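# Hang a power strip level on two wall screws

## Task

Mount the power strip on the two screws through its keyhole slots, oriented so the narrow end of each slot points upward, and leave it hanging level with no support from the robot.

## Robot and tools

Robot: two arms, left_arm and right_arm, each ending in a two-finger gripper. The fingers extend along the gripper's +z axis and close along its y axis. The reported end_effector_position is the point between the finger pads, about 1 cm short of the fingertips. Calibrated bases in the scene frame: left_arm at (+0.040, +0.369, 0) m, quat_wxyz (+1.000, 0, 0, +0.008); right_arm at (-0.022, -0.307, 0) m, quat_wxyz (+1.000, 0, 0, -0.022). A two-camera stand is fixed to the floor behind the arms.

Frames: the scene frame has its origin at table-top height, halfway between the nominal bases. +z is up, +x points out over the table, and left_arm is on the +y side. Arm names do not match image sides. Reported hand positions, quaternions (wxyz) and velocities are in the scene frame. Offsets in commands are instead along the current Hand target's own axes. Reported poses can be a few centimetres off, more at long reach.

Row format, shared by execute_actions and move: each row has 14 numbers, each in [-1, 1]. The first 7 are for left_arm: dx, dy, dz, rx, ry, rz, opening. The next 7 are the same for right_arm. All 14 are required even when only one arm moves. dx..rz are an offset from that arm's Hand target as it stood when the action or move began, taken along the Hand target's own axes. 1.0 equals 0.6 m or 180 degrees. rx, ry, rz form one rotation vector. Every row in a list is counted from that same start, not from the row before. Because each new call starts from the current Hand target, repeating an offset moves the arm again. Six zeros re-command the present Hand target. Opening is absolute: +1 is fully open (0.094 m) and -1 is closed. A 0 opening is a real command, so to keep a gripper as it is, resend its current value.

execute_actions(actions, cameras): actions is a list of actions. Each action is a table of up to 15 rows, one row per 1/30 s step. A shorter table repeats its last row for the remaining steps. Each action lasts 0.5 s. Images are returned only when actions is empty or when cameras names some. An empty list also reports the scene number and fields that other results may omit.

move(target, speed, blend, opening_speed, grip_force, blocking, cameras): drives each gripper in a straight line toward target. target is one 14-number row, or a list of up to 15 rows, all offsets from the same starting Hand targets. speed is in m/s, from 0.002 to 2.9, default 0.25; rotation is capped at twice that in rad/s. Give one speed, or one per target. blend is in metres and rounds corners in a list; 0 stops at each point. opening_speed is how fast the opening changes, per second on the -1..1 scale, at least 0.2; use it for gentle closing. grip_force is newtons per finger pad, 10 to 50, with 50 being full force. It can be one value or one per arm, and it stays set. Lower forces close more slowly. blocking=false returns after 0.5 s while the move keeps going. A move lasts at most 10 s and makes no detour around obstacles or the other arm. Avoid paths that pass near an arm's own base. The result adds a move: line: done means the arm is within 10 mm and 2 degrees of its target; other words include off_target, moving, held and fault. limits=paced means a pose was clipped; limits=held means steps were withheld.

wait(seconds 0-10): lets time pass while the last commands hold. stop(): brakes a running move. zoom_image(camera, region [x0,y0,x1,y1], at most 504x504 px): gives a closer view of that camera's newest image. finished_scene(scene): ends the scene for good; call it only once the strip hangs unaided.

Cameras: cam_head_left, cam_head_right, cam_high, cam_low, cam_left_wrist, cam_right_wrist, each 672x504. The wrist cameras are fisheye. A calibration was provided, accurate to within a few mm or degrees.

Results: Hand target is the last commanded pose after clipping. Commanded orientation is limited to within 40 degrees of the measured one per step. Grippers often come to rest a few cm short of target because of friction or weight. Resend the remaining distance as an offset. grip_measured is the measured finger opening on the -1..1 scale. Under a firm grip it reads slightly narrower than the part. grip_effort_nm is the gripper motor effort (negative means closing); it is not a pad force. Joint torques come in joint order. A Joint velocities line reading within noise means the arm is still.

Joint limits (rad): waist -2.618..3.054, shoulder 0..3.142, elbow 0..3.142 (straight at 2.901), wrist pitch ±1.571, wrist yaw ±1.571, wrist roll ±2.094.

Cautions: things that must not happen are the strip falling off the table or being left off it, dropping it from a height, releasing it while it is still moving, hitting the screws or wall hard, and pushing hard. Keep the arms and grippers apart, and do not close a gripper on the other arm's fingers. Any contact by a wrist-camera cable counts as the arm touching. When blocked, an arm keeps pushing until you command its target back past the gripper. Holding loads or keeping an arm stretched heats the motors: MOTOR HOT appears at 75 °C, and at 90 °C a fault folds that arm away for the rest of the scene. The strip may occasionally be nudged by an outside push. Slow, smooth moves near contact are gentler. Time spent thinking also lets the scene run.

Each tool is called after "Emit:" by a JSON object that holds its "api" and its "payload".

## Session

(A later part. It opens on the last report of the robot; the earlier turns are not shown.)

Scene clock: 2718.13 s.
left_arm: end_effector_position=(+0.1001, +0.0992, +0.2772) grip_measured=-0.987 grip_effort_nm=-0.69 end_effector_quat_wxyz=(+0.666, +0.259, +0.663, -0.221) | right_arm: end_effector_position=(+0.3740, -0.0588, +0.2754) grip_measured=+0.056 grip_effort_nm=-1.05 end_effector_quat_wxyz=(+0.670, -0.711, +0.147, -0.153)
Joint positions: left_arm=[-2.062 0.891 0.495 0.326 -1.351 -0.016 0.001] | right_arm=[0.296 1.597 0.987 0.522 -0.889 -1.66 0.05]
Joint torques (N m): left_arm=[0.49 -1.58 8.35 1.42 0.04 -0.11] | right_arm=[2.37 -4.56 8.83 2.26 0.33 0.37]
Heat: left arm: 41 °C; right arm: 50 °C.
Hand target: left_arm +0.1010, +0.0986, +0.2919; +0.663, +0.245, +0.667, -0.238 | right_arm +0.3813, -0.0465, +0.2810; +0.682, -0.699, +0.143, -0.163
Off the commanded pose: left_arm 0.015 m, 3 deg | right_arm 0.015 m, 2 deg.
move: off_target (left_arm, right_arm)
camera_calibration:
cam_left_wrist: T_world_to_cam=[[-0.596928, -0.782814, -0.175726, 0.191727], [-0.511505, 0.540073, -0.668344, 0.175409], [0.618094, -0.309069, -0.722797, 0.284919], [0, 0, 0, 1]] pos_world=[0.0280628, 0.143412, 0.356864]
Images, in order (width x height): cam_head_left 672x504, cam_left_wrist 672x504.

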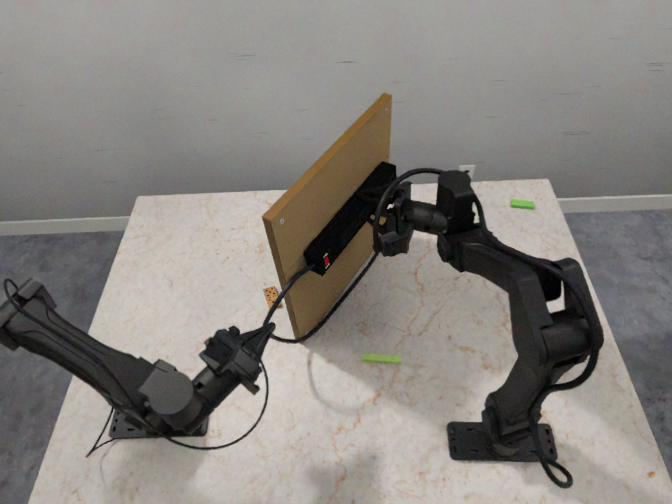

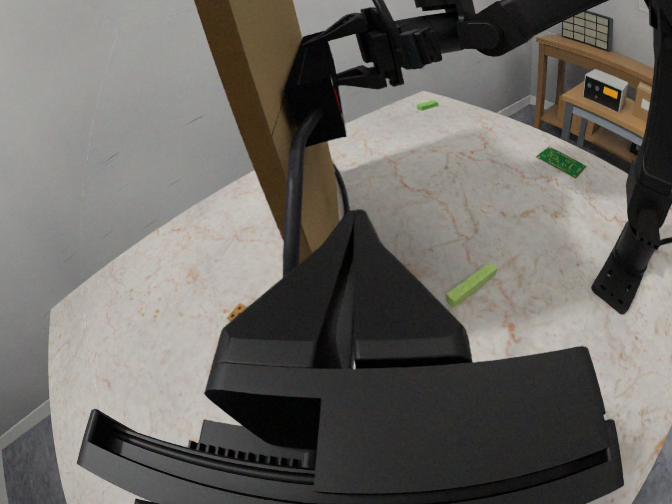

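Emit:
{"api": "move", "payload": {"target": [[0,0,0,0,0,0,-1,0,0.02,-0.01,0,0.0,0.012,-0.6],[0,0,0,0,0,0,-1,0,0.025,-0.01,-0.015,0.0,0.015,-0.6],[0,0,0,0,0,0,-1,0,0.025,0.02,0,0.0,0.015,-0.6]], "speed": 0.06, "cameras": ["cam_head_left","cam_left_wrist"]}}

Emit:
{"api": "zoom_image", "payload": {"camera": "cam_head_left", "region": [270, 140, 430, 300]}}

Emit:
{"api": "zoom_image", "payload": {"camera": "cam_left_wrist", "region": [270, 10, 350, 160]}}

Scene clock: 2729.53 s.
left_arm: end_effector_position=(+0.1001, +0.0992, +0.2772) grip_measured=-0.987 grip_effort_nm=-0.69 end_effector_quat_wxyz=(+0.666, +0.259, +0.663, -0.221) | right_arm: end_effector_position=(+0.3742, -0.0579, +0.2728) grip_measured=+0.056 grip_effort_nm=-1.05 end_effector_quat_wxyz=(+0.683, -0.700, +0.136, -0.158)
Joint positions: left_arm=[-2.062 0.891 0.495 0.326 -1.351 -0.016 0.001] | right_arm=[0.295 1.622 0.956 0.638 -0.901 -1.628 0.05]
Joint torques (N m): left_arm=[0.44 -1.59 8.39 1.43 0.02 -0.09] | right_arm=[4.38 -2.58 10.33 1.72 0.81 0.5]
Heat: left arm: 42 °C; right arm: 49 °C.
Hand target: left_arm +0.1010, +0.0986, +0.2919; +0.663, +0.245, +0.667, -0.238 | right_arm +0.3867, -0.0361, +0.2658; +0.685, -0.695, +0.160, -0.147
Off the commanded pose: left_arm 0.015 m, 3 deg | right_arm 0.026 m, 3 deg.
move: off_target (left_arm, right_arm)
camera_calibration:
cam_left_wrist: T_world_to_cam=[[-0.596928, -0.782814, -0.175726, 0.191727], [-0.511505, 0.540073, -0.668344, 0.175409], [0.618094, -0.309069, -0.722797, 0.284919], [0, 0, 0, 1]] pos_world=[0.0280628, 0.143412, 0.356864]
Images, in order (width x height): cam_head_left 672x504, cam_left_wrist 672x504.

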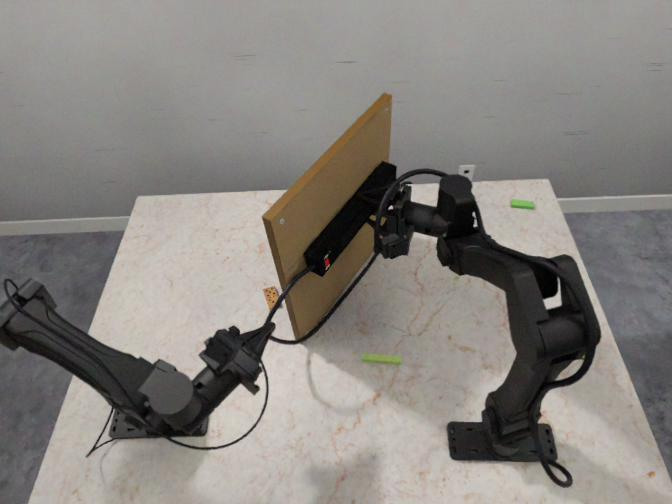

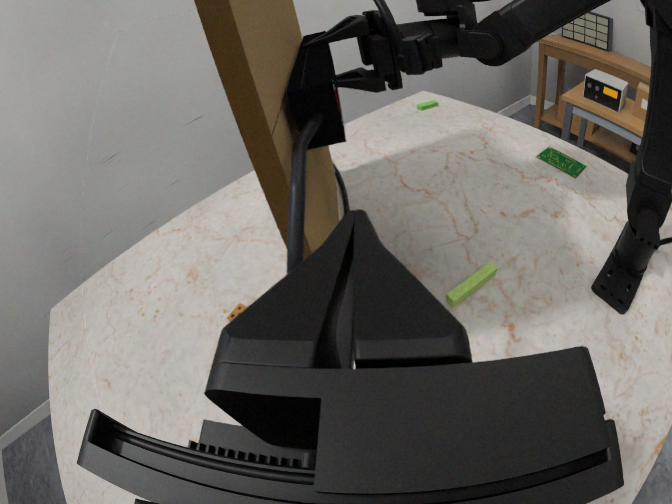

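Scaled by 3.150 from the camera's 672x504 image, which has a finer 960x720 frame.

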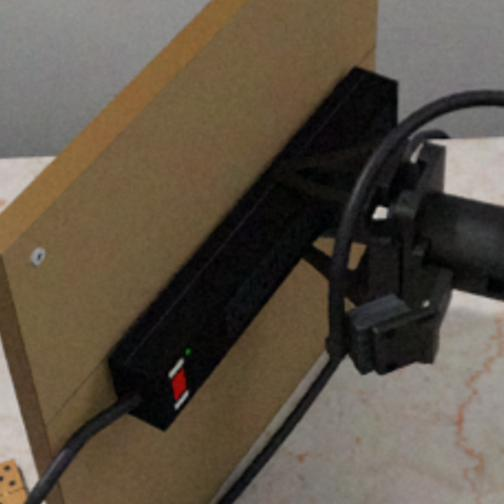

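Scaled by 3.360 from the camera's 672x504 image, which has a finer 960x720 frame.

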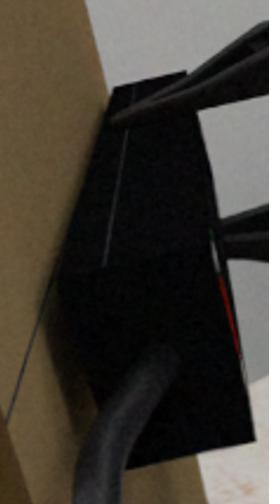

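Emit:
{"api": "move", "payload": {"target": [0,0,0,0,0,0,-1,0,0.0,-0.06,0,0.01,0.01,-0.6], "speed": 0.06, "cameras": ["cam_head_left","cam_left_wrist"]}}

Emit:
{"api": "zoom_image", "payload": {"camera": "cam_head_left", "region": [270, 140, 430, 300]}}

Emit:
{"api": "zoom_image", "payload": {"camera": "cam_left_wrist", "region": [270, 10, 350, 160]}}

Scene clock: 2740.43 s.
left_arm: end_effector_position=(+0.1001, +0.0992, +0.2772) grip_measured=-0.987 grip_effort_nm=-0.69 end_effector_quat_wxyz=(+0.666, +0.259, +0.663, -0.221) | right_arm: end_effector_position=(+0.3733, -0.0649, +0.2494) grip_measured=+0.056 grip_effort_nm=-1.05 end_effector_quat_wxyz=(+0.675, -0.702, +0.178, -0.141)
Joint positions: left_arm=[-2.062 0.891 0.495 0.326 -1.351 -0.016 0.001] | right_arm=[0.288 1.622 0.892 0.653 -0.872 -1.587 0.05]
Joint torques (N m): left_arm=[0.47 -1.59 8.35 1.42 0.01 -0.08] | right_arm=[-0.44 -10.04 7.17 1.68 -0.01 0.37]
Heat: left arm: 42 °C; right arm: 50 °C.
Hand target: left_arm +0.1010, +0.0986, +0.2919; +0.663, +0.245, +0.667, -0.238 | right_arm +0.3715, -0.0687, +0.2664; +0.685, -0.690, +0.181, -0.147
Off the commanded pose: left_arm 0.015 m, 3 deg | right_arm 0.018 m, 2 deg.
move: off_target (left_arm, right_arm)
camera_calibration:
cam_left_wrist: T_world_to_cam=[[-0.596928, -0.782814, -0.175726, 0.191727], [-0.511505, 0.540073, -0.668344, 0.175409], [0.618094, -0.309069, -0.722797, 0.284919], [0, 0, 0, 1]] pos_world=[0.0280628, 0.143412, 0.356864]
Images, in order (width x height): cam_head_left 672x504, cam_left_wrist 672x504.

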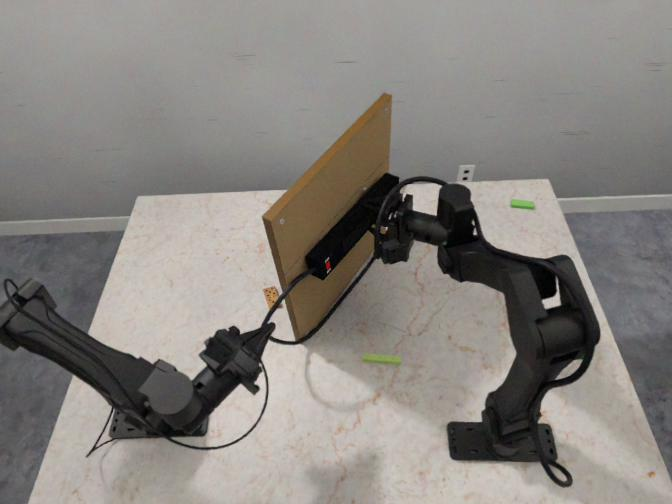

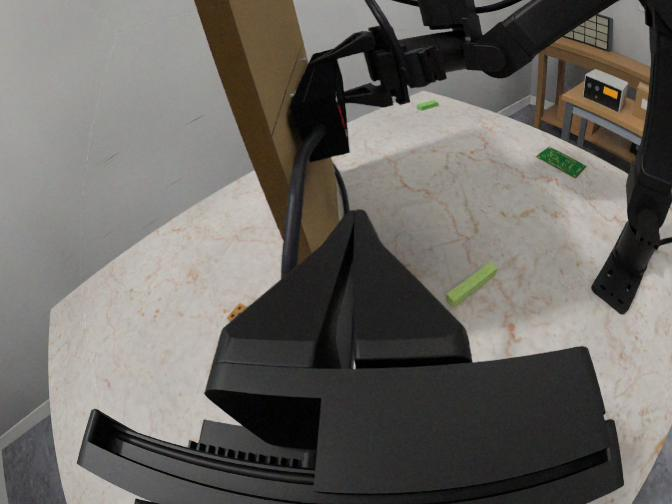

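Scaled by 3.150 from the camera's 672x504 image, which has a finer 960x720 frame.

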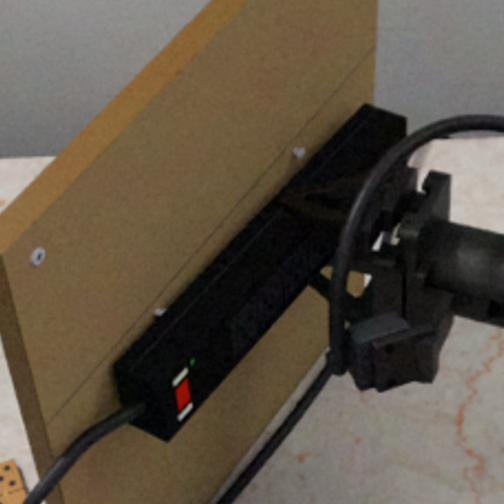

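Scaled by 3.360 from the camera's 672x504 image, which has a finer 960x720 frame.

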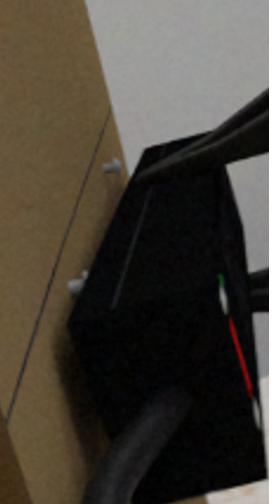

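Emit:
{"api": "move", "payload": {"target": [0,0,0,0,0,0,-1,0,-0.03,-0.015,0,0.0,-0.022,-0.6], "speed": 0.06, "cameras": ["cam_head_left","cam_left_wrist"]}}

Emit:
{"api": "zoom_image", "payload": {"camera": "cam_head_left", "region": [270, 140, 430, 300]}}

Emit:
{"api": "zoom_image", "payload": {"camera": "cam_left_wrist", "region": [270, 10, 350, 160]}}

Scene clock: 2752.53 s.
left_arm: end_effector_position=(+0.1001, +0.0992, +0.2772) grip_measured=-0.987 grip_effort_nm=-0.69 end_effector_quat_wxyz=(+0.666, +0.259, +0.663, -0.221) | right_arm: end_effector_position=(+0.3725, -0.0751, +0.2509) grip_measured=+0.056 grip_effort_nm=-1.05 end_effector_quat_wxyz=(+0.662, -0.711, +0.179, -0.155)
Joint positions: left_arm=[-2.062 0.891 0.495 0.326 -1.351 -0.016 0.001] | right_arm=[0.267 1.583 0.892 0.575 -0.869 -1.644 0.05]
Joint torques (N m): left_arm=[0.46 -1.58 8.35 1.44 0.01 -0.09] | right_arm=[-0.54 -10.99 9.73 1.62 -0.32 0.26]
Heat: left arm: 42 °C; right arm: 49 °C.
Hand target: left_arm +0.1010, +0.0986, +0.2919; +0.663, +0.245, +0.667, -0.238 | right_arm +0.3683, -0.0768, +0.2846; +0.679, -0.696, +0.157, -0.170
Off the commanded pose: left_arm 0.015 m, 3 deg | right_arm 0.034 m, 4 deg.
move: off_target (left_arm, right_arm)
camera_calibration:
cam_left_wrist: T_world_to_cam=[[-0.596928, -0.782814, -0.175726, 0.191727], [-0.511505, 0.540073, -0.668344, 0.175409], [0.618094, -0.309069, -0.722797, 0.284919], [0, 0, 0, 1]] pos_world=[0.0280628, 0.143412, 0.356864]
Images, in order (width x height): cam_head_left 672x504, cam_left_wrist 672x504.

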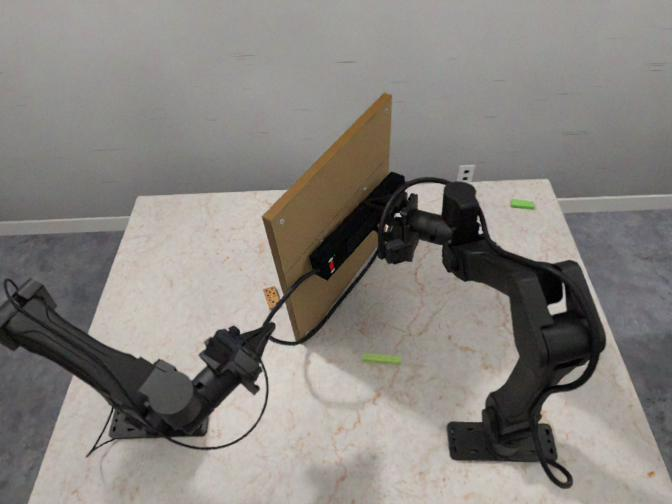

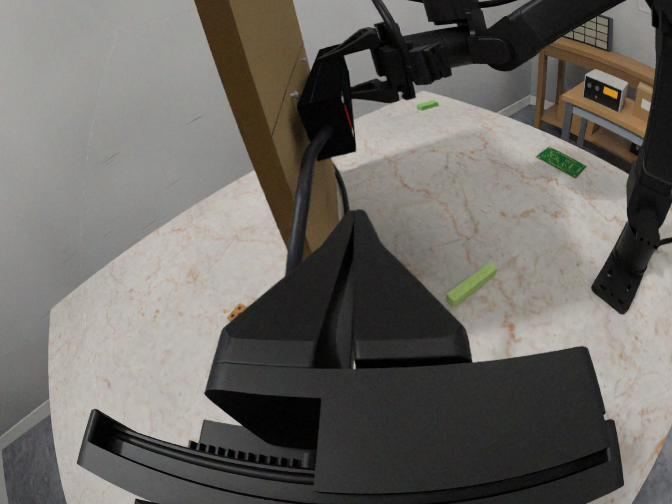

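Scaled by 3.150 from the camera's 672x504 image, which has a finer 960x720 frame.

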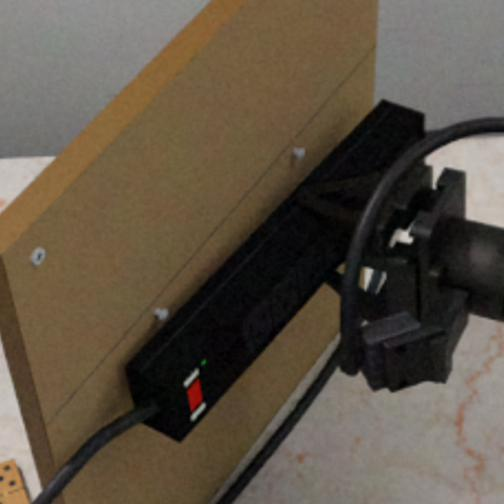

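Scaled by 3.360 from the camera's 672x504 image, which has a finer 960x720 frame.

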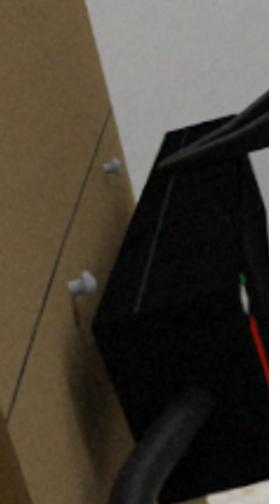

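Emit:
{"api": "move", "payload": {"target": [0,0,0,0,0,0,-1,-0.017,-0.03,-0.012,0,-0.003,-0.012,-0.6], "speed": 0.06, "cameras": ["cam_head_left","cam_left_wrist"]}}

Emit:
{"api": "zoom_image", "payload": {"camera": "cam_head_left", "region": [270, 140, 430, 300]}}

Emit:
{"api": "zoom_image", "payload": {"camera": "cam_left_wrist", "region": [270, 10, 350, 160]}}

Scene clock: 2769.00 s.
left_arm: end_effector_position=(+0.1001, +0.0992, +0.2772) grip_measured=-0.987 grip_effort_nm=-0.69 end_effector_quat_wxyz=(+0.666, +0.259, +0.663, -0.221) | right_arm: end_effector_position=(+0.3608, -0.0776, +0.2654) grip_measured=+0.056 grip_effort_nm=-1.05 end_effector_quat_wxyz=(-0.657, +0.716, -0.166, +0.166)
Joint positions: left_arm=[-2.062 0.891 0.495 0.326 -1.351 -0.016 0.001] | right_arm=[0.267 1.511 0.892 0.493 -0.87 -1.687 0.05]
Joint torques (N m): left_arm=[0.39 -1.58 8.25 1.43 0.03 -0.1] | right_arm=[-0.25 -10.21 10.71 1.64 -0.39 0.29]
Heat: left arm: 42 °C; right arm: 49 °C.
Hand target: left_arm +0.1010, +0.0986, +0.2919; +0.663, +0.245, +0.667, -0.238 | right_arm +0.3557, -0.0781, +0.3025; -0.677, +0.700, -0.141, +0.180
Off the commanded pose: left_arm 0.015 m, 3 deg | right_arm 0.037 m, 4 deg.
move: off_target (left_arm, right_arm)
camera_calibration:
cam_left_wrist: T_world_to_cam=[[-0.596928, -0.782814, -0.175726, 0.191727], [-0.511505, 0.540073, -0.668344, 0.175409], [0.618094, -0.309069, -0.722797, 0.284919], [0, 0, 0, 1]] pos_world=[0.0280628, 0.143412, 0.356864]
Images, in order (width x height): cam_head_left 672x504, cam_left_wrist 672x504.

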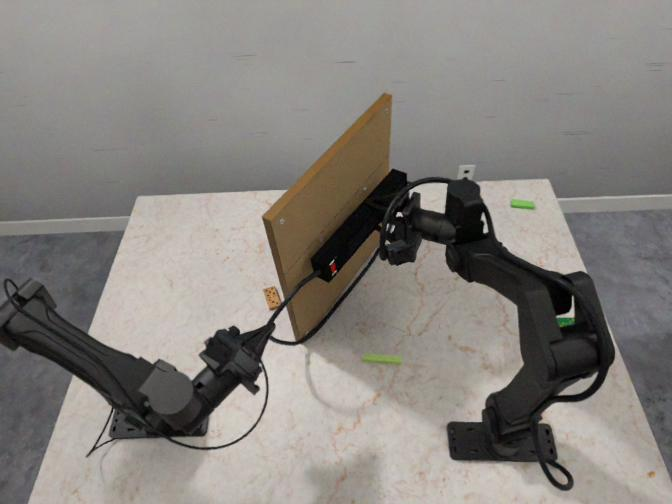

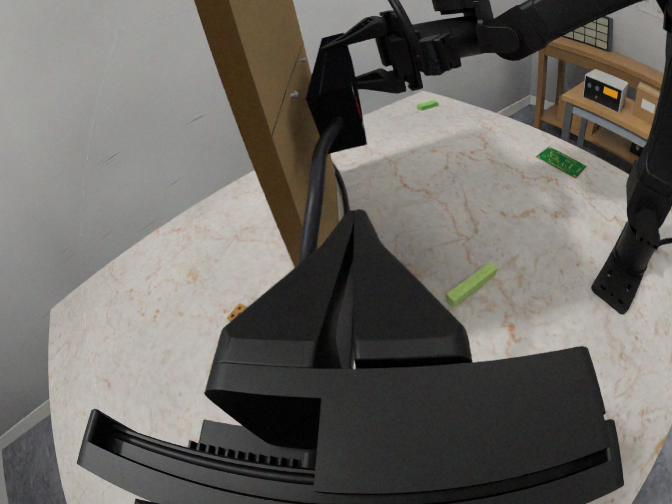

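Scaled by 3.150 from the camera's 672x504 image, which has a finer 960x720 frame.

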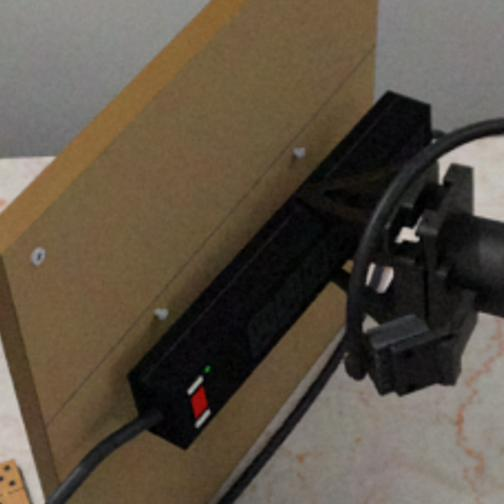

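Scaled by 3.360 from the camera's 672x504 image, which has a finer 960x720 frame.

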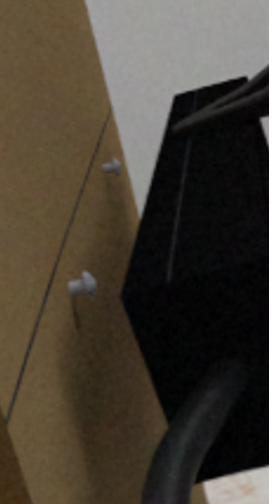

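Emit:
{"api": "move", "payload": {"target": [0,0,0,0,0,0,-1,0,-0.012,0.006,0,-0.008,0.016,-0.6], "speed": 0.06, "cameras": ["cam_head_left","cam_left_wrist"]}}

Emit:
{"api": "zoom_image", "payload": {"camera": "cam_head_left", "region": [270, 140, 430, 300]}}

Emit:
{"api": "zoom_image", "payload": {"camera": "cam_left_wrist", "region": [270, 10, 350, 160]}}

Scene clock: 2787.97 s.
left_arm: end_effector_position=(+0.1001, +0.0992, +0.2772) grip_measured=-0.987 grip_effort_nm=-0.69 end_effector_quat_wxyz=(+0.666, +0.259, +0.663, -0.221) | right_arm: end_effector_position=(+0.3615, -0.0751, +0.2774) grip_measured=+0.056 grip_effort_nm=-1.05 end_effector_quat_wxyz=(+0.664, -0.713, +0.168, -0.152)
Joint positions: left_arm=[-2.062 0.891 0.495 0.326 -1.351 -0.016 0.001] | right_arm=[0.267 1.511 0.935 0.46 -0.889 -1.655 0.05]
Joint torques (N m): left_arm=[0.42 -1.58 8.29 1.44 0.03 -0.1] | right_arm=[-0.21 -9.14 11.11 1.64 -0.45 0.44]
Heat: left arm: 42 °C; right arm: 49 °C.
Hand target: left_arm +0.1010, +0.0986, +0.2919; +0.663, +0.245, +0.667, -0.238 | right_arm +0.3570, -0.0746, +0.3095; +0.683, -0.698, +0.150, -0.154
Off the commanded pose: left_arm 0.015 m, 3 deg | right_arm 0.033 m, 3 deg.
move: off_target (left_arm, right_arm)
camera_calibration:
cam_left_wrist: T_world_to_cam=[[-0.596928, -0.782814, -0.175726, 0.191727], [-0.511505, 0.540073, -0.668344, 0.175409], [0.618094, -0.309069, -0.722797, 0.284919], [0, 0, 0, 1]] pos_world=[0.0280628, 0.143412, 0.356864]
Images, in order (width x height): cam_head_left 672x504, cam_left_wrist 672x504.

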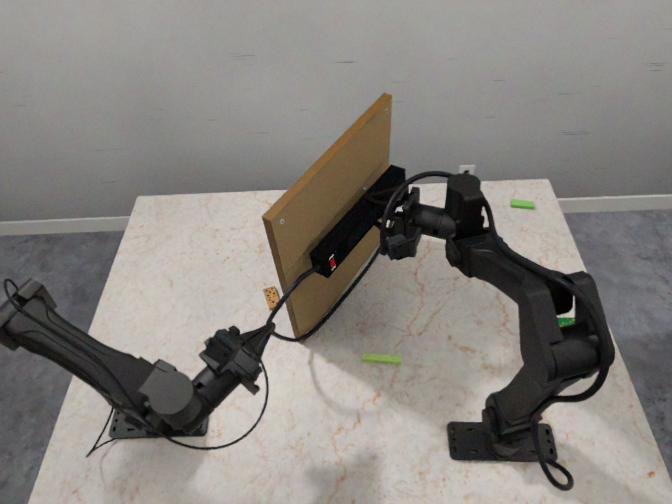

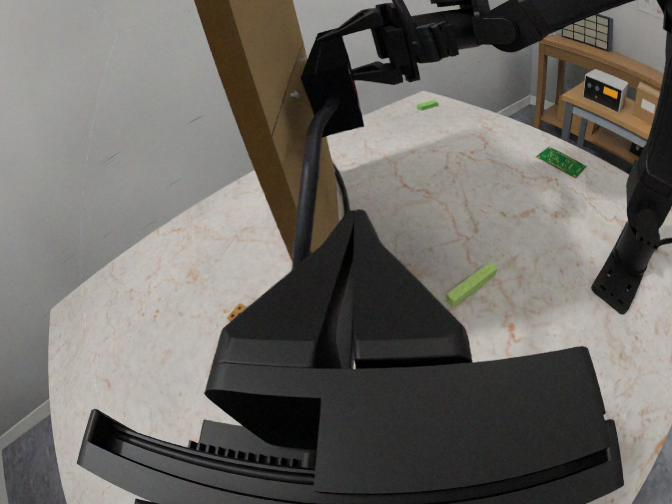

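Scaled by 3.150 from the camera's 672x504 image, which has a finer 960x720 frame.

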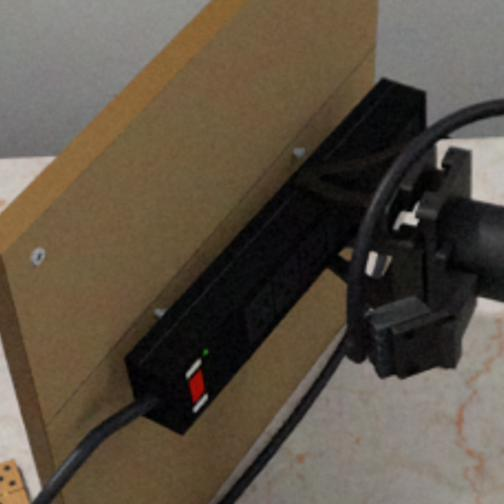

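Scaled by 3.360 from the camera's 672x504 image, which has a finer 960x720 frame.

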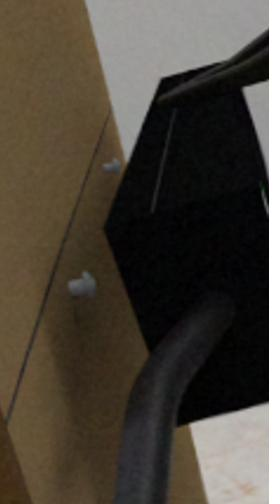

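Emit:
{"api": "move", "payload": {"target": [0,0,0,0,0,0,-1,0,0.012,0.015,0,-0.008,0.004,-0.6], "speed": 0.06, "cameras": ["cam_head_left","cam_left_wrist"]}}

Emit:
{"api": "zoom_image", "payload": {"camera": "cam_head_left", "region": [270, 140, 430, 300]}}

Emit:
{"api": "zoom_image", "payload": {"camera": "cam_left_wrist", "region": [270, 10, 350, 160]}}

Scene clock: 2800.80 s.
left_arm: end_effector_position=(+0.1001, +0.0992, +0.2772) grip_measured=-0.987 grip_effort_nm=-0.69 end_effector_quat_wxyz=(+0.666, +0.259, +0.663, -0.221) | right_arm: end_effector_position=(+0.3606, -0.0740, +0.2820) grip_measured=+0.056 grip_effort_nm=-1.05 end_effector_quat_wxyz=(+0.667, -0.712, +0.164, -0.148)
Joint positions: left_arm=[-2.062 0.891 0.495 0.326 -1.351 -0.016 0.001] | right_arm=[0.267 1.511 0.945 0.459 -0.901 -1.647 0.05]
Joint torques (N m): left_arm=[0.47 -1.61 8.31 1.44 0.03 -0.1] | right_arm=[0.57 -5.68 11.04 1.91 -0.44 0.47]
Heat: left arm: 42 °C; right arm: 50 °C.
Hand target: left_arm +0.1010, +0.0986, +0.2919; +0.663, +0.245, +0.667, -0.238 | right_arm +0.3608, -0.0666, +0.3021; +0.686, -0.699, +0.146, -0.141
Off the commanded pose: left_arm 0.015 m, 3 deg | right_arm 0.021 m, 3 deg.
move: off_target (left_arm, right_arm)
camera_calibration:
cam_left_wrist: T_world_to_cam=[[-0.596928, -0.782814, -0.175726, 0.191727], [-0.511505, 0.540073, -0.668344, 0.175409], [0.618094, -0.309069, -0.722797, 0.284919], [0, 0, 0, 1]] pos_world=[0.0280628, 0.143412, 0.356864]
Images, in order (width x height): cam_head_left 672x504, cam_left_wrist 672x504.

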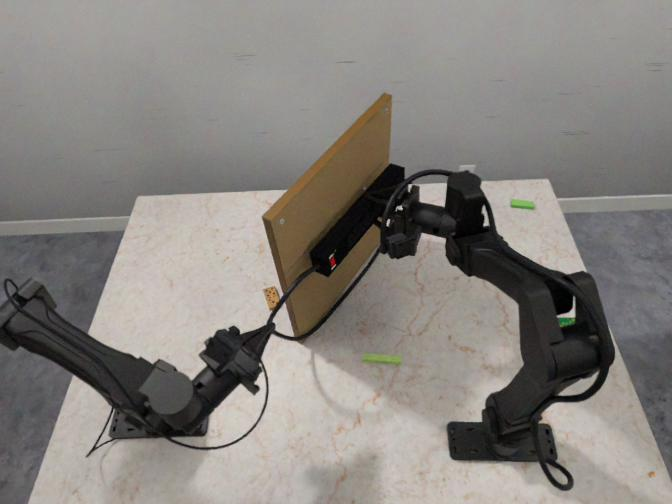

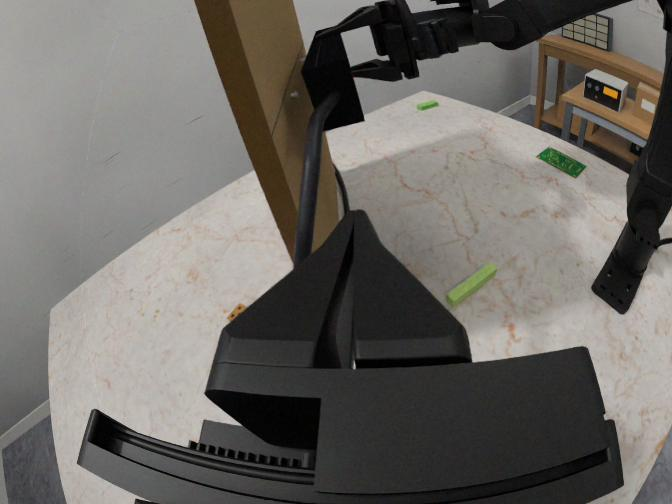

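Scaled by 3.150 from the camera's 672x504 image, which has a finer 960x720 frame.

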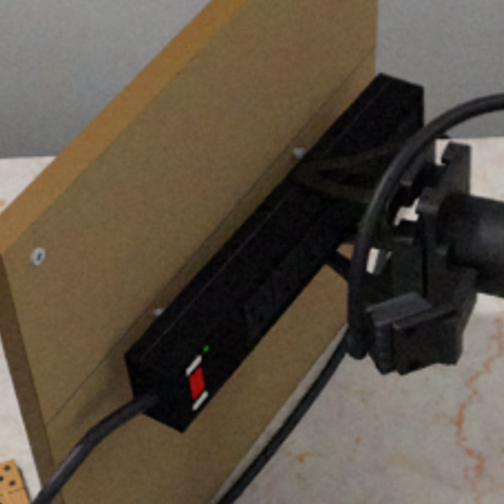

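Scaled by 3.360 from the camera's 672x504 image, which has a finer 960x720 frame.

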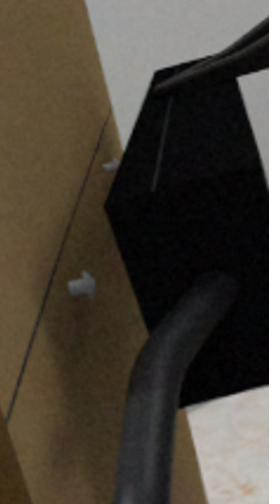

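Emit:
{"api": "move", "payload": {"target": [0,0,0,0,0,0,-1,0,0.015,0.018,0,-0.002,0.012,-0.6], "speed": 0.06, "cameras": ["cam_head_left","cam_left_wrist"]}}

Emit:
{"api": "zoom_image", "payload": {"camera": "cam_head_left", "region": [270, 140, 430, 300]}}

Emit:
{"api": "zoom_image", "payload": {"camera": "cam_left_wrist", "region": [270, 10, 350, 160]}}

Scene clock: 2810.80 s.
left_arm: end_effector_position=(+0.1001, +0.0992, +0.2772) grip_measured=-0.987 grip_effort_nm=-0.69 end_effector_quat_wxyz=(+0.666, +0.259, +0.663, -0.221) | right_arm: end_effector_position=(+0.3633, -0.0643, +0.2706) grip_measured=+0.056 grip_effort_nm=-1.05 end_effector_quat_wxyz=(+0.670, -0.711, +0.174, -0.126)
Joint positions: left_arm=[-2.062 0.891 0.495 0.326 -1.351 -0.016 0.001] | right_arm=[0.287 1.554 0.945 0.493 -0.899 -1.607 0.05]
Joint torques (N m): left_arm=[0.5 -1.57 8.32 1.43 0.03 -0.09] | right_arm=[0.84 -6.32 10.76 1.97 -0.32 0.5]
Heat: left arm: 42 °C; right arm: 50 °C.
Hand target: left_arm +0.1010, +0.0986, +0.2919; +0.663, +0.245, +0.667, -0.238 | right_arm +0.3649, -0.0568, +0.2930; +0.689, -0.697, +0.157, -0.126
Off the commanded pose: left_arm 0.015 m, 3 deg | right_arm 0.024 m, 3 deg.
move: off_target (left_arm, right_arm)
camera_calibration:
cam_left_wrist: T_world_to_cam=[[-0.596928, -0.782814, -0.175726, 0.191727], [-0.511505, 0.540073, -0.668344, 0.175409], [0.618094, -0.309069, -0.722797, 0.284919], [0, 0, 0, 1]] pos_world=[0.0280628, 0.143412, 0.356864]
Images, in order (width x height): cam_head_left 672x504, cam_left_wrist 672x504.

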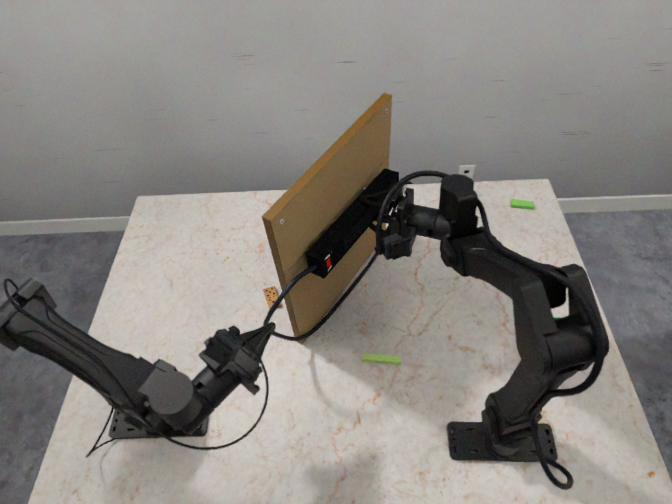

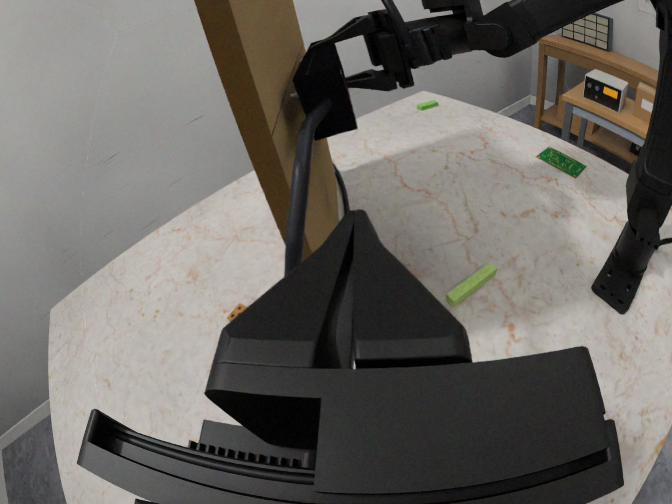

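Scaled by 3.150 from the camera's 672x504 image, which has a finer 960x720 frame.

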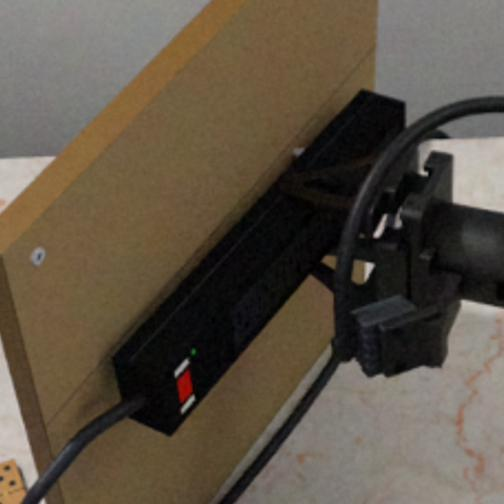

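Scaled by 3.360 from the camera's 672x504 image, which has a finer 960x720 frame.

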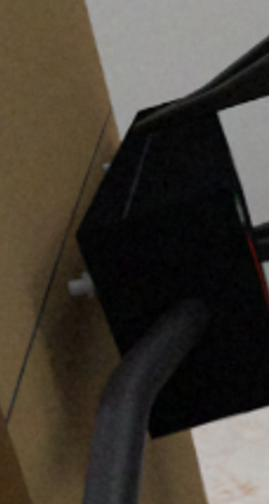

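Emit:
{"api": "move", "payload": {"target": [[0,0,0,0,0,0,-1,0.003,-0.004,-0.002,0,0.002,-0.012,-0.6]], "speed": 0.06, "cameras": ["cam_head_left","cam_left_wrist"]}}

Emit:
{"api": "zoom_image", "payload": {"camera": "cam_head_left", "region": [270, 140, 430, 300]}}

Emit:
{"api": "zoom_image", "payload": {"camera": "cam_left_wrist", "region": [270, 10, 350, 160]}}

Scene clock: 2822.63 s.
left_arm: end_effector_position=(+0.1001, +0.0992, +0.2772) grip_measured=-0.987 grip_effort_nm=-0.69 end_effector_quat_wxyz=(+0.666, +0.259, +0.663, -0.221) | right_arm: end_effector_position=(+0.3635, -0.0644, +0.2707) grip_measured=+0.056 grip_effort_nm=-1.05 end_effector_quat_wxyz=(+0.668, -0.713, +0.167, -0.133)
Joint positions: left_arm=[-2.062 0.891 0.495 0.326 -1.351 -0.016 0.001] | right_arm=[0.287 1.554 0.945 0.494 -0.898 -1.628 0.05]
Joint torques (N m): left_arm=[0.46 -1.57 8.27 1.42 0.03 -0.11] | right_arm=[0.54 -6.67 11.3 1.91 -0.25 0.32]
Heat: left arm: 42 °C; right arm: 51 °C.
Hand target: left_arm +0.1010, +0.0986, +0.2919; +0.663, +0.245, +0.667, -0.238 | right_arm +0.3662, -0.0586, +0.2953; +0.686, -0.699, +0.146, -0.141
Off the commanded pose: left_arm 0.015 m, 3 deg | right_arm 0.025 m, 4 deg.
move: off_target (left_arm, right_arm)
camera_calibration:
cam_left_wrist: T_world_to_cam=[[-0.596928, -0.782814, -0.175726, 0.191727], [-0.511505, 0.540073, -0.668344, 0.175409], [0.618094, -0.309069, -0.722797, 0.284919], [0, 0, 0, 1]] pos_world=[0.0280628, 0.143412, 0.356864]
Images, in order (width x height): cam_head_left 672x504, cam_left_wrist 672x504.

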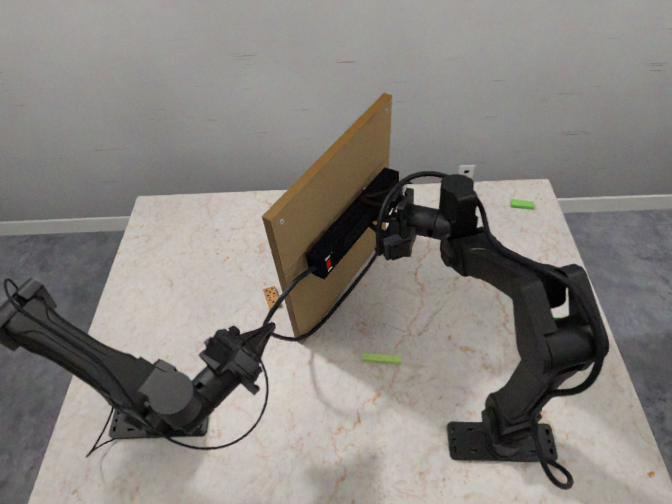

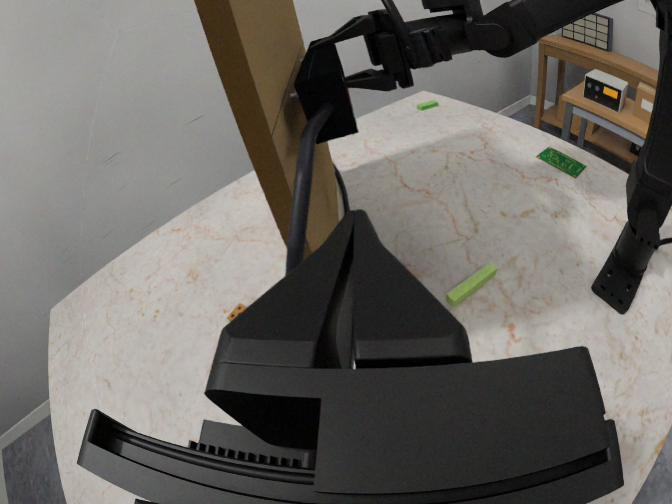

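Scaled by 3.150 from the camera's 672x504 image, which has a finer 960x720 frame.

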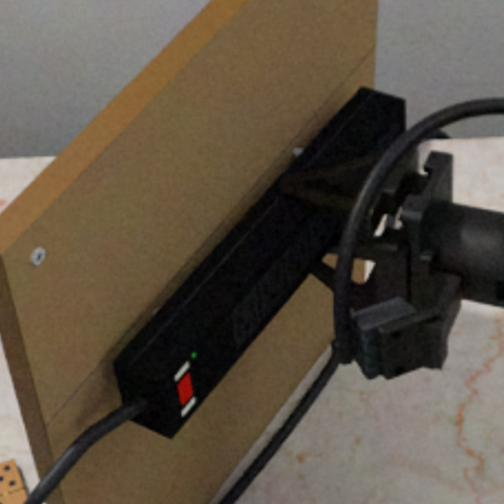

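Scaled by 3.360 from the camera's 672x504 image, which has a finer 960x720 frame.

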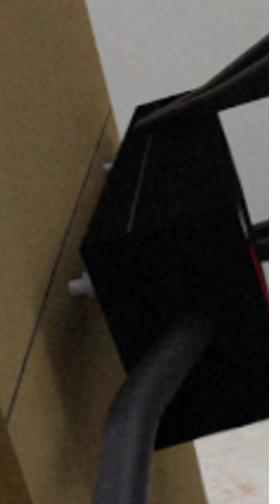

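Emit:
{"api": "move", "payload": {"target": [[0,0,0,0,0,0,-1,0.002,-0.005,0.006,0,0.0,-0.008,-0.6],[0,0,0,0,0,0,-1,0.003,-0.005,0.025,0,0.0,-0.008,-0.6]], "speed": 0.05, "cameras": ["cam_head_left","cam_left_wrist"]}}

Emit:
{"api": "zoom_image", "payload": {"camera": "cam_head_left", "region": [270, 140, 430, 300]}}

Emit:
{"api": "zoom_image", "payload": {"camera": "cam_left_wrist", "region": [270, 10, 350, 160]}}

Scene clock: 2830.87 s.
left_arm: end_effector_position=(+0.1001, +0.0992, +0.2772) grip_measured=-0.987 grip_effort_nm=-0.69 end_effector_quat_wxyz=(+0.666, +0.259, +0.663, -0.221) | right_arm: end_effector_position=(+0.3718, -0.0529, +0.2777) grip_measured=+0.056 grip_effort_nm=-1.05 end_effector_quat_wxyz=(+0.668, -0.713, +0.152, -0.148)
Joint positions: left_arm=[-2.062 0.891 0.495 0.326 -1.351 -0.016 0.001] | right_arm=[0.316 1.588 0.997 0.494 -0.868 -1.653 0.05]
Joint torques (N m): left_arm=[0.42 -1.61 8.39 1.42 0.02 -0.1] | right_arm=[0.98 -6.43 11.21 1.8 -0.22 0.36]
Heat: left arm: 42 °C; right arm: 51 °C.
Hand target: left_arm +0.1010, +0.0986, +0.2919; +0.663, +0.245, +0.667, -0.238 | right_arm +0.3738, -0.0455, +0.2980; +0.684, -0.701, +0.137, -0.150
Off the commanded pose: left_arm 0.015 m, 3 deg | right_arm 0.022 m, 3 deg.
move: off_target (left_arm, right_arm)
camera_calibration:
cam_left_wrist: T_world_to_cam=[[-0.596928, -0.782814, -0.175726, 0.191727], [-0.511505, 0.540073, -0.668344, 0.175409], [0.618094, -0.309069, -0.722797, 0.284919], [0, 0, 0, 1]] pos_world=[0.0280628, 0.143412, 0.356864]
Images, in order (width x height): cam_head_left 672x504, cam_left_wrist 672x504.

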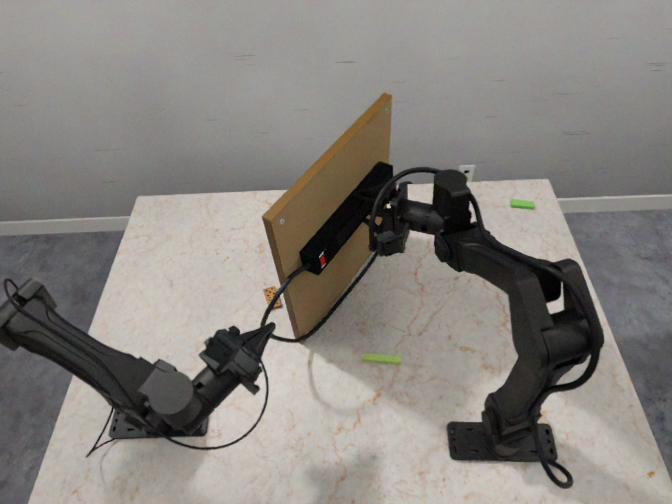

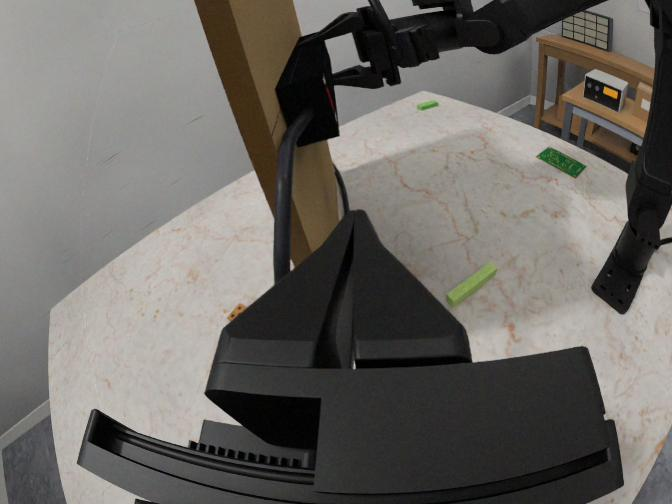

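Scaled by 3.150 from the camera's 672x504 image, which has a finer 960x720 frame.

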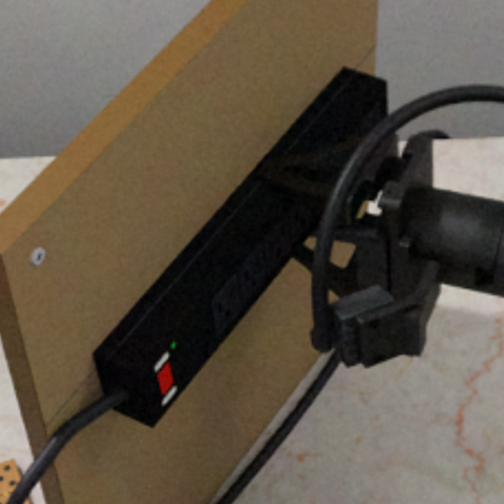

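Scaled by 3.360 from the camera's 672x504 image, which has a finer 960x720 frame.

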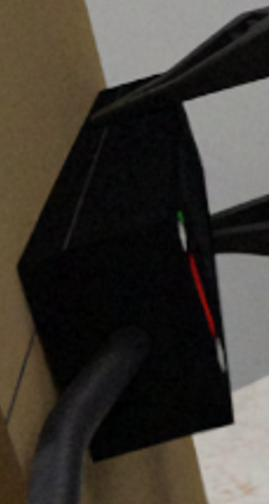

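Emit:
{"api": "move", "payload": {"target": [[0,0,0,0,0,0,-1,0.0,0.02,0.005,0,0.0,0.012,-0.6],[0,0,0,0,0,0,-1,0.0,0.035,0.005,-0.015,0.0,0.012,-0.6],[0,0,0,0,0,0,-1,0.0,0.035,0.02,0.0,-0.008,0.012,-0.6]], "speed": 0.05, "cameras": ["cam_head_left","cam_left_wrist"]}}

Emit:
{"api": "zoom_image", "payload": {"camera": "cam_head_left", "region": [270, 140, 430, 300]}}

Emit:
{"api": "zoom_image", "payload": {"camera": "cam_left_wrist", "region": [270, 10, 350, 160]}}

Scene clock: 2847.10 s.
left_arm: end_effector_position=(+0.1001, +0.0992, +0.2772) grip_measured=-0.987 grip_effort_nm=-0.69 end_effector_quat_wxyz=(+0.666, +0.259, +0.663, -0.221) | right_arm: end_effector_position=(+0.3727, -0.0509, +0.2760) grip_measured=+0.056 grip_effort_nm=-1.05 end_effector_quat_wxyz=(+0.680, -0.707, +0.135, -0.139)
Joint positions: left_arm=[-2.062 0.891 0.495 0.326 -1.351 -0.016 0.001] | right_arm=[0.307 1.626 0.997 0.571 -0.918 -1.63 0.05]
Joint torques (N m): left_arm=[0.44 -1.58 8.29 1.43 0.03 -0.09] | right_arm=[2.88 -4.31 9.84 1.85 0.25 0.52]
Heat: left arm: 43 °C; right arm: 50 °C.
Hand target: left_arm +0.1010, +0.0986, +0.2919; +0.663, +0.245, +0.667, -0.238 | right_arm +0.3789, -0.0351, +0.2767; +0.688, -0.700, +0.142, -0.128
Off the commanded pose: left_arm 0.015 m, 3 deg | right_arm 0.017 m, 2 deg.
move: off_target (left_arm, right_arm)
camera_calibration:
cam_left_wrist: T_world_to_cam=[[-0.596928, -0.782814, -0.175726, 0.191727], [-0.511505, 0.540073, -0.668344, 0.175409], [0.618094, -0.309069, -0.722797, 0.284919], [0, 0, 0, 1]] pos_world=[0.0280628, 0.143412, 0.356864]
Images, in order (width x height): cam_head_left 672x504, cam_left_wrist 672x504.

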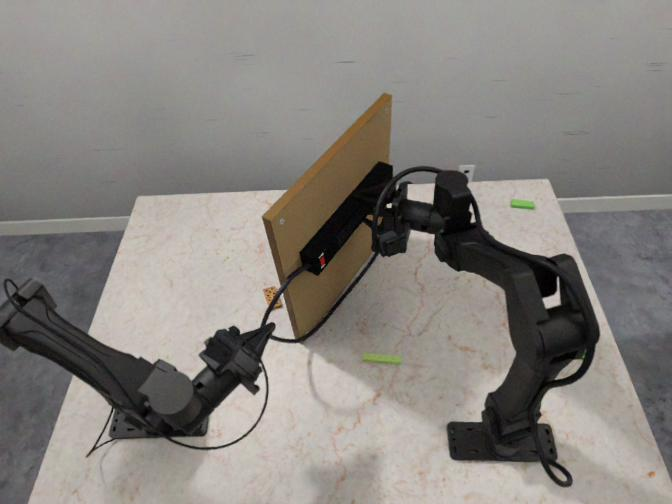

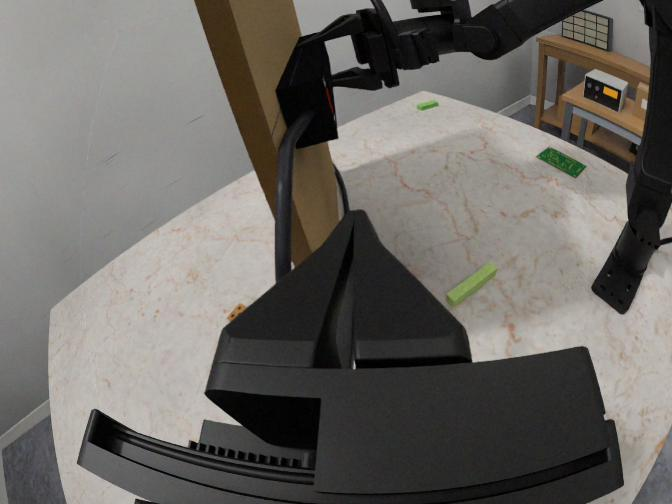

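Scaled by 3.150 from the camera's 672x504 image, which has a finer 960x720 frame.

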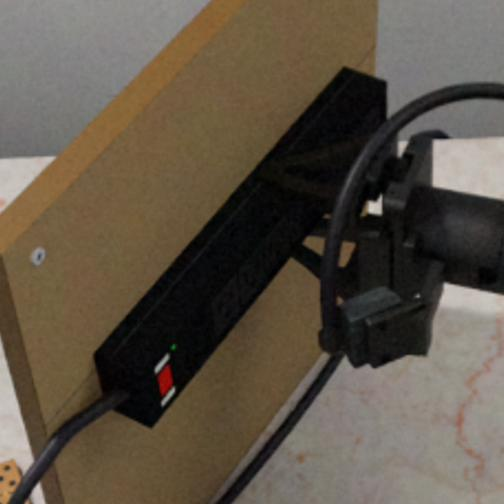

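Scaled by 3.360 from the camera's 672x504 image, which has a finer 960x720 frame.

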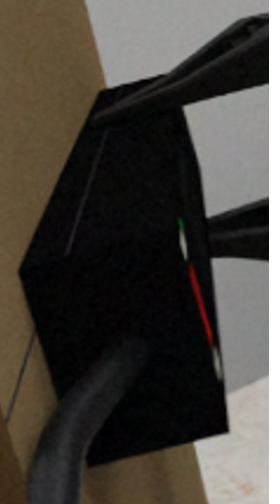

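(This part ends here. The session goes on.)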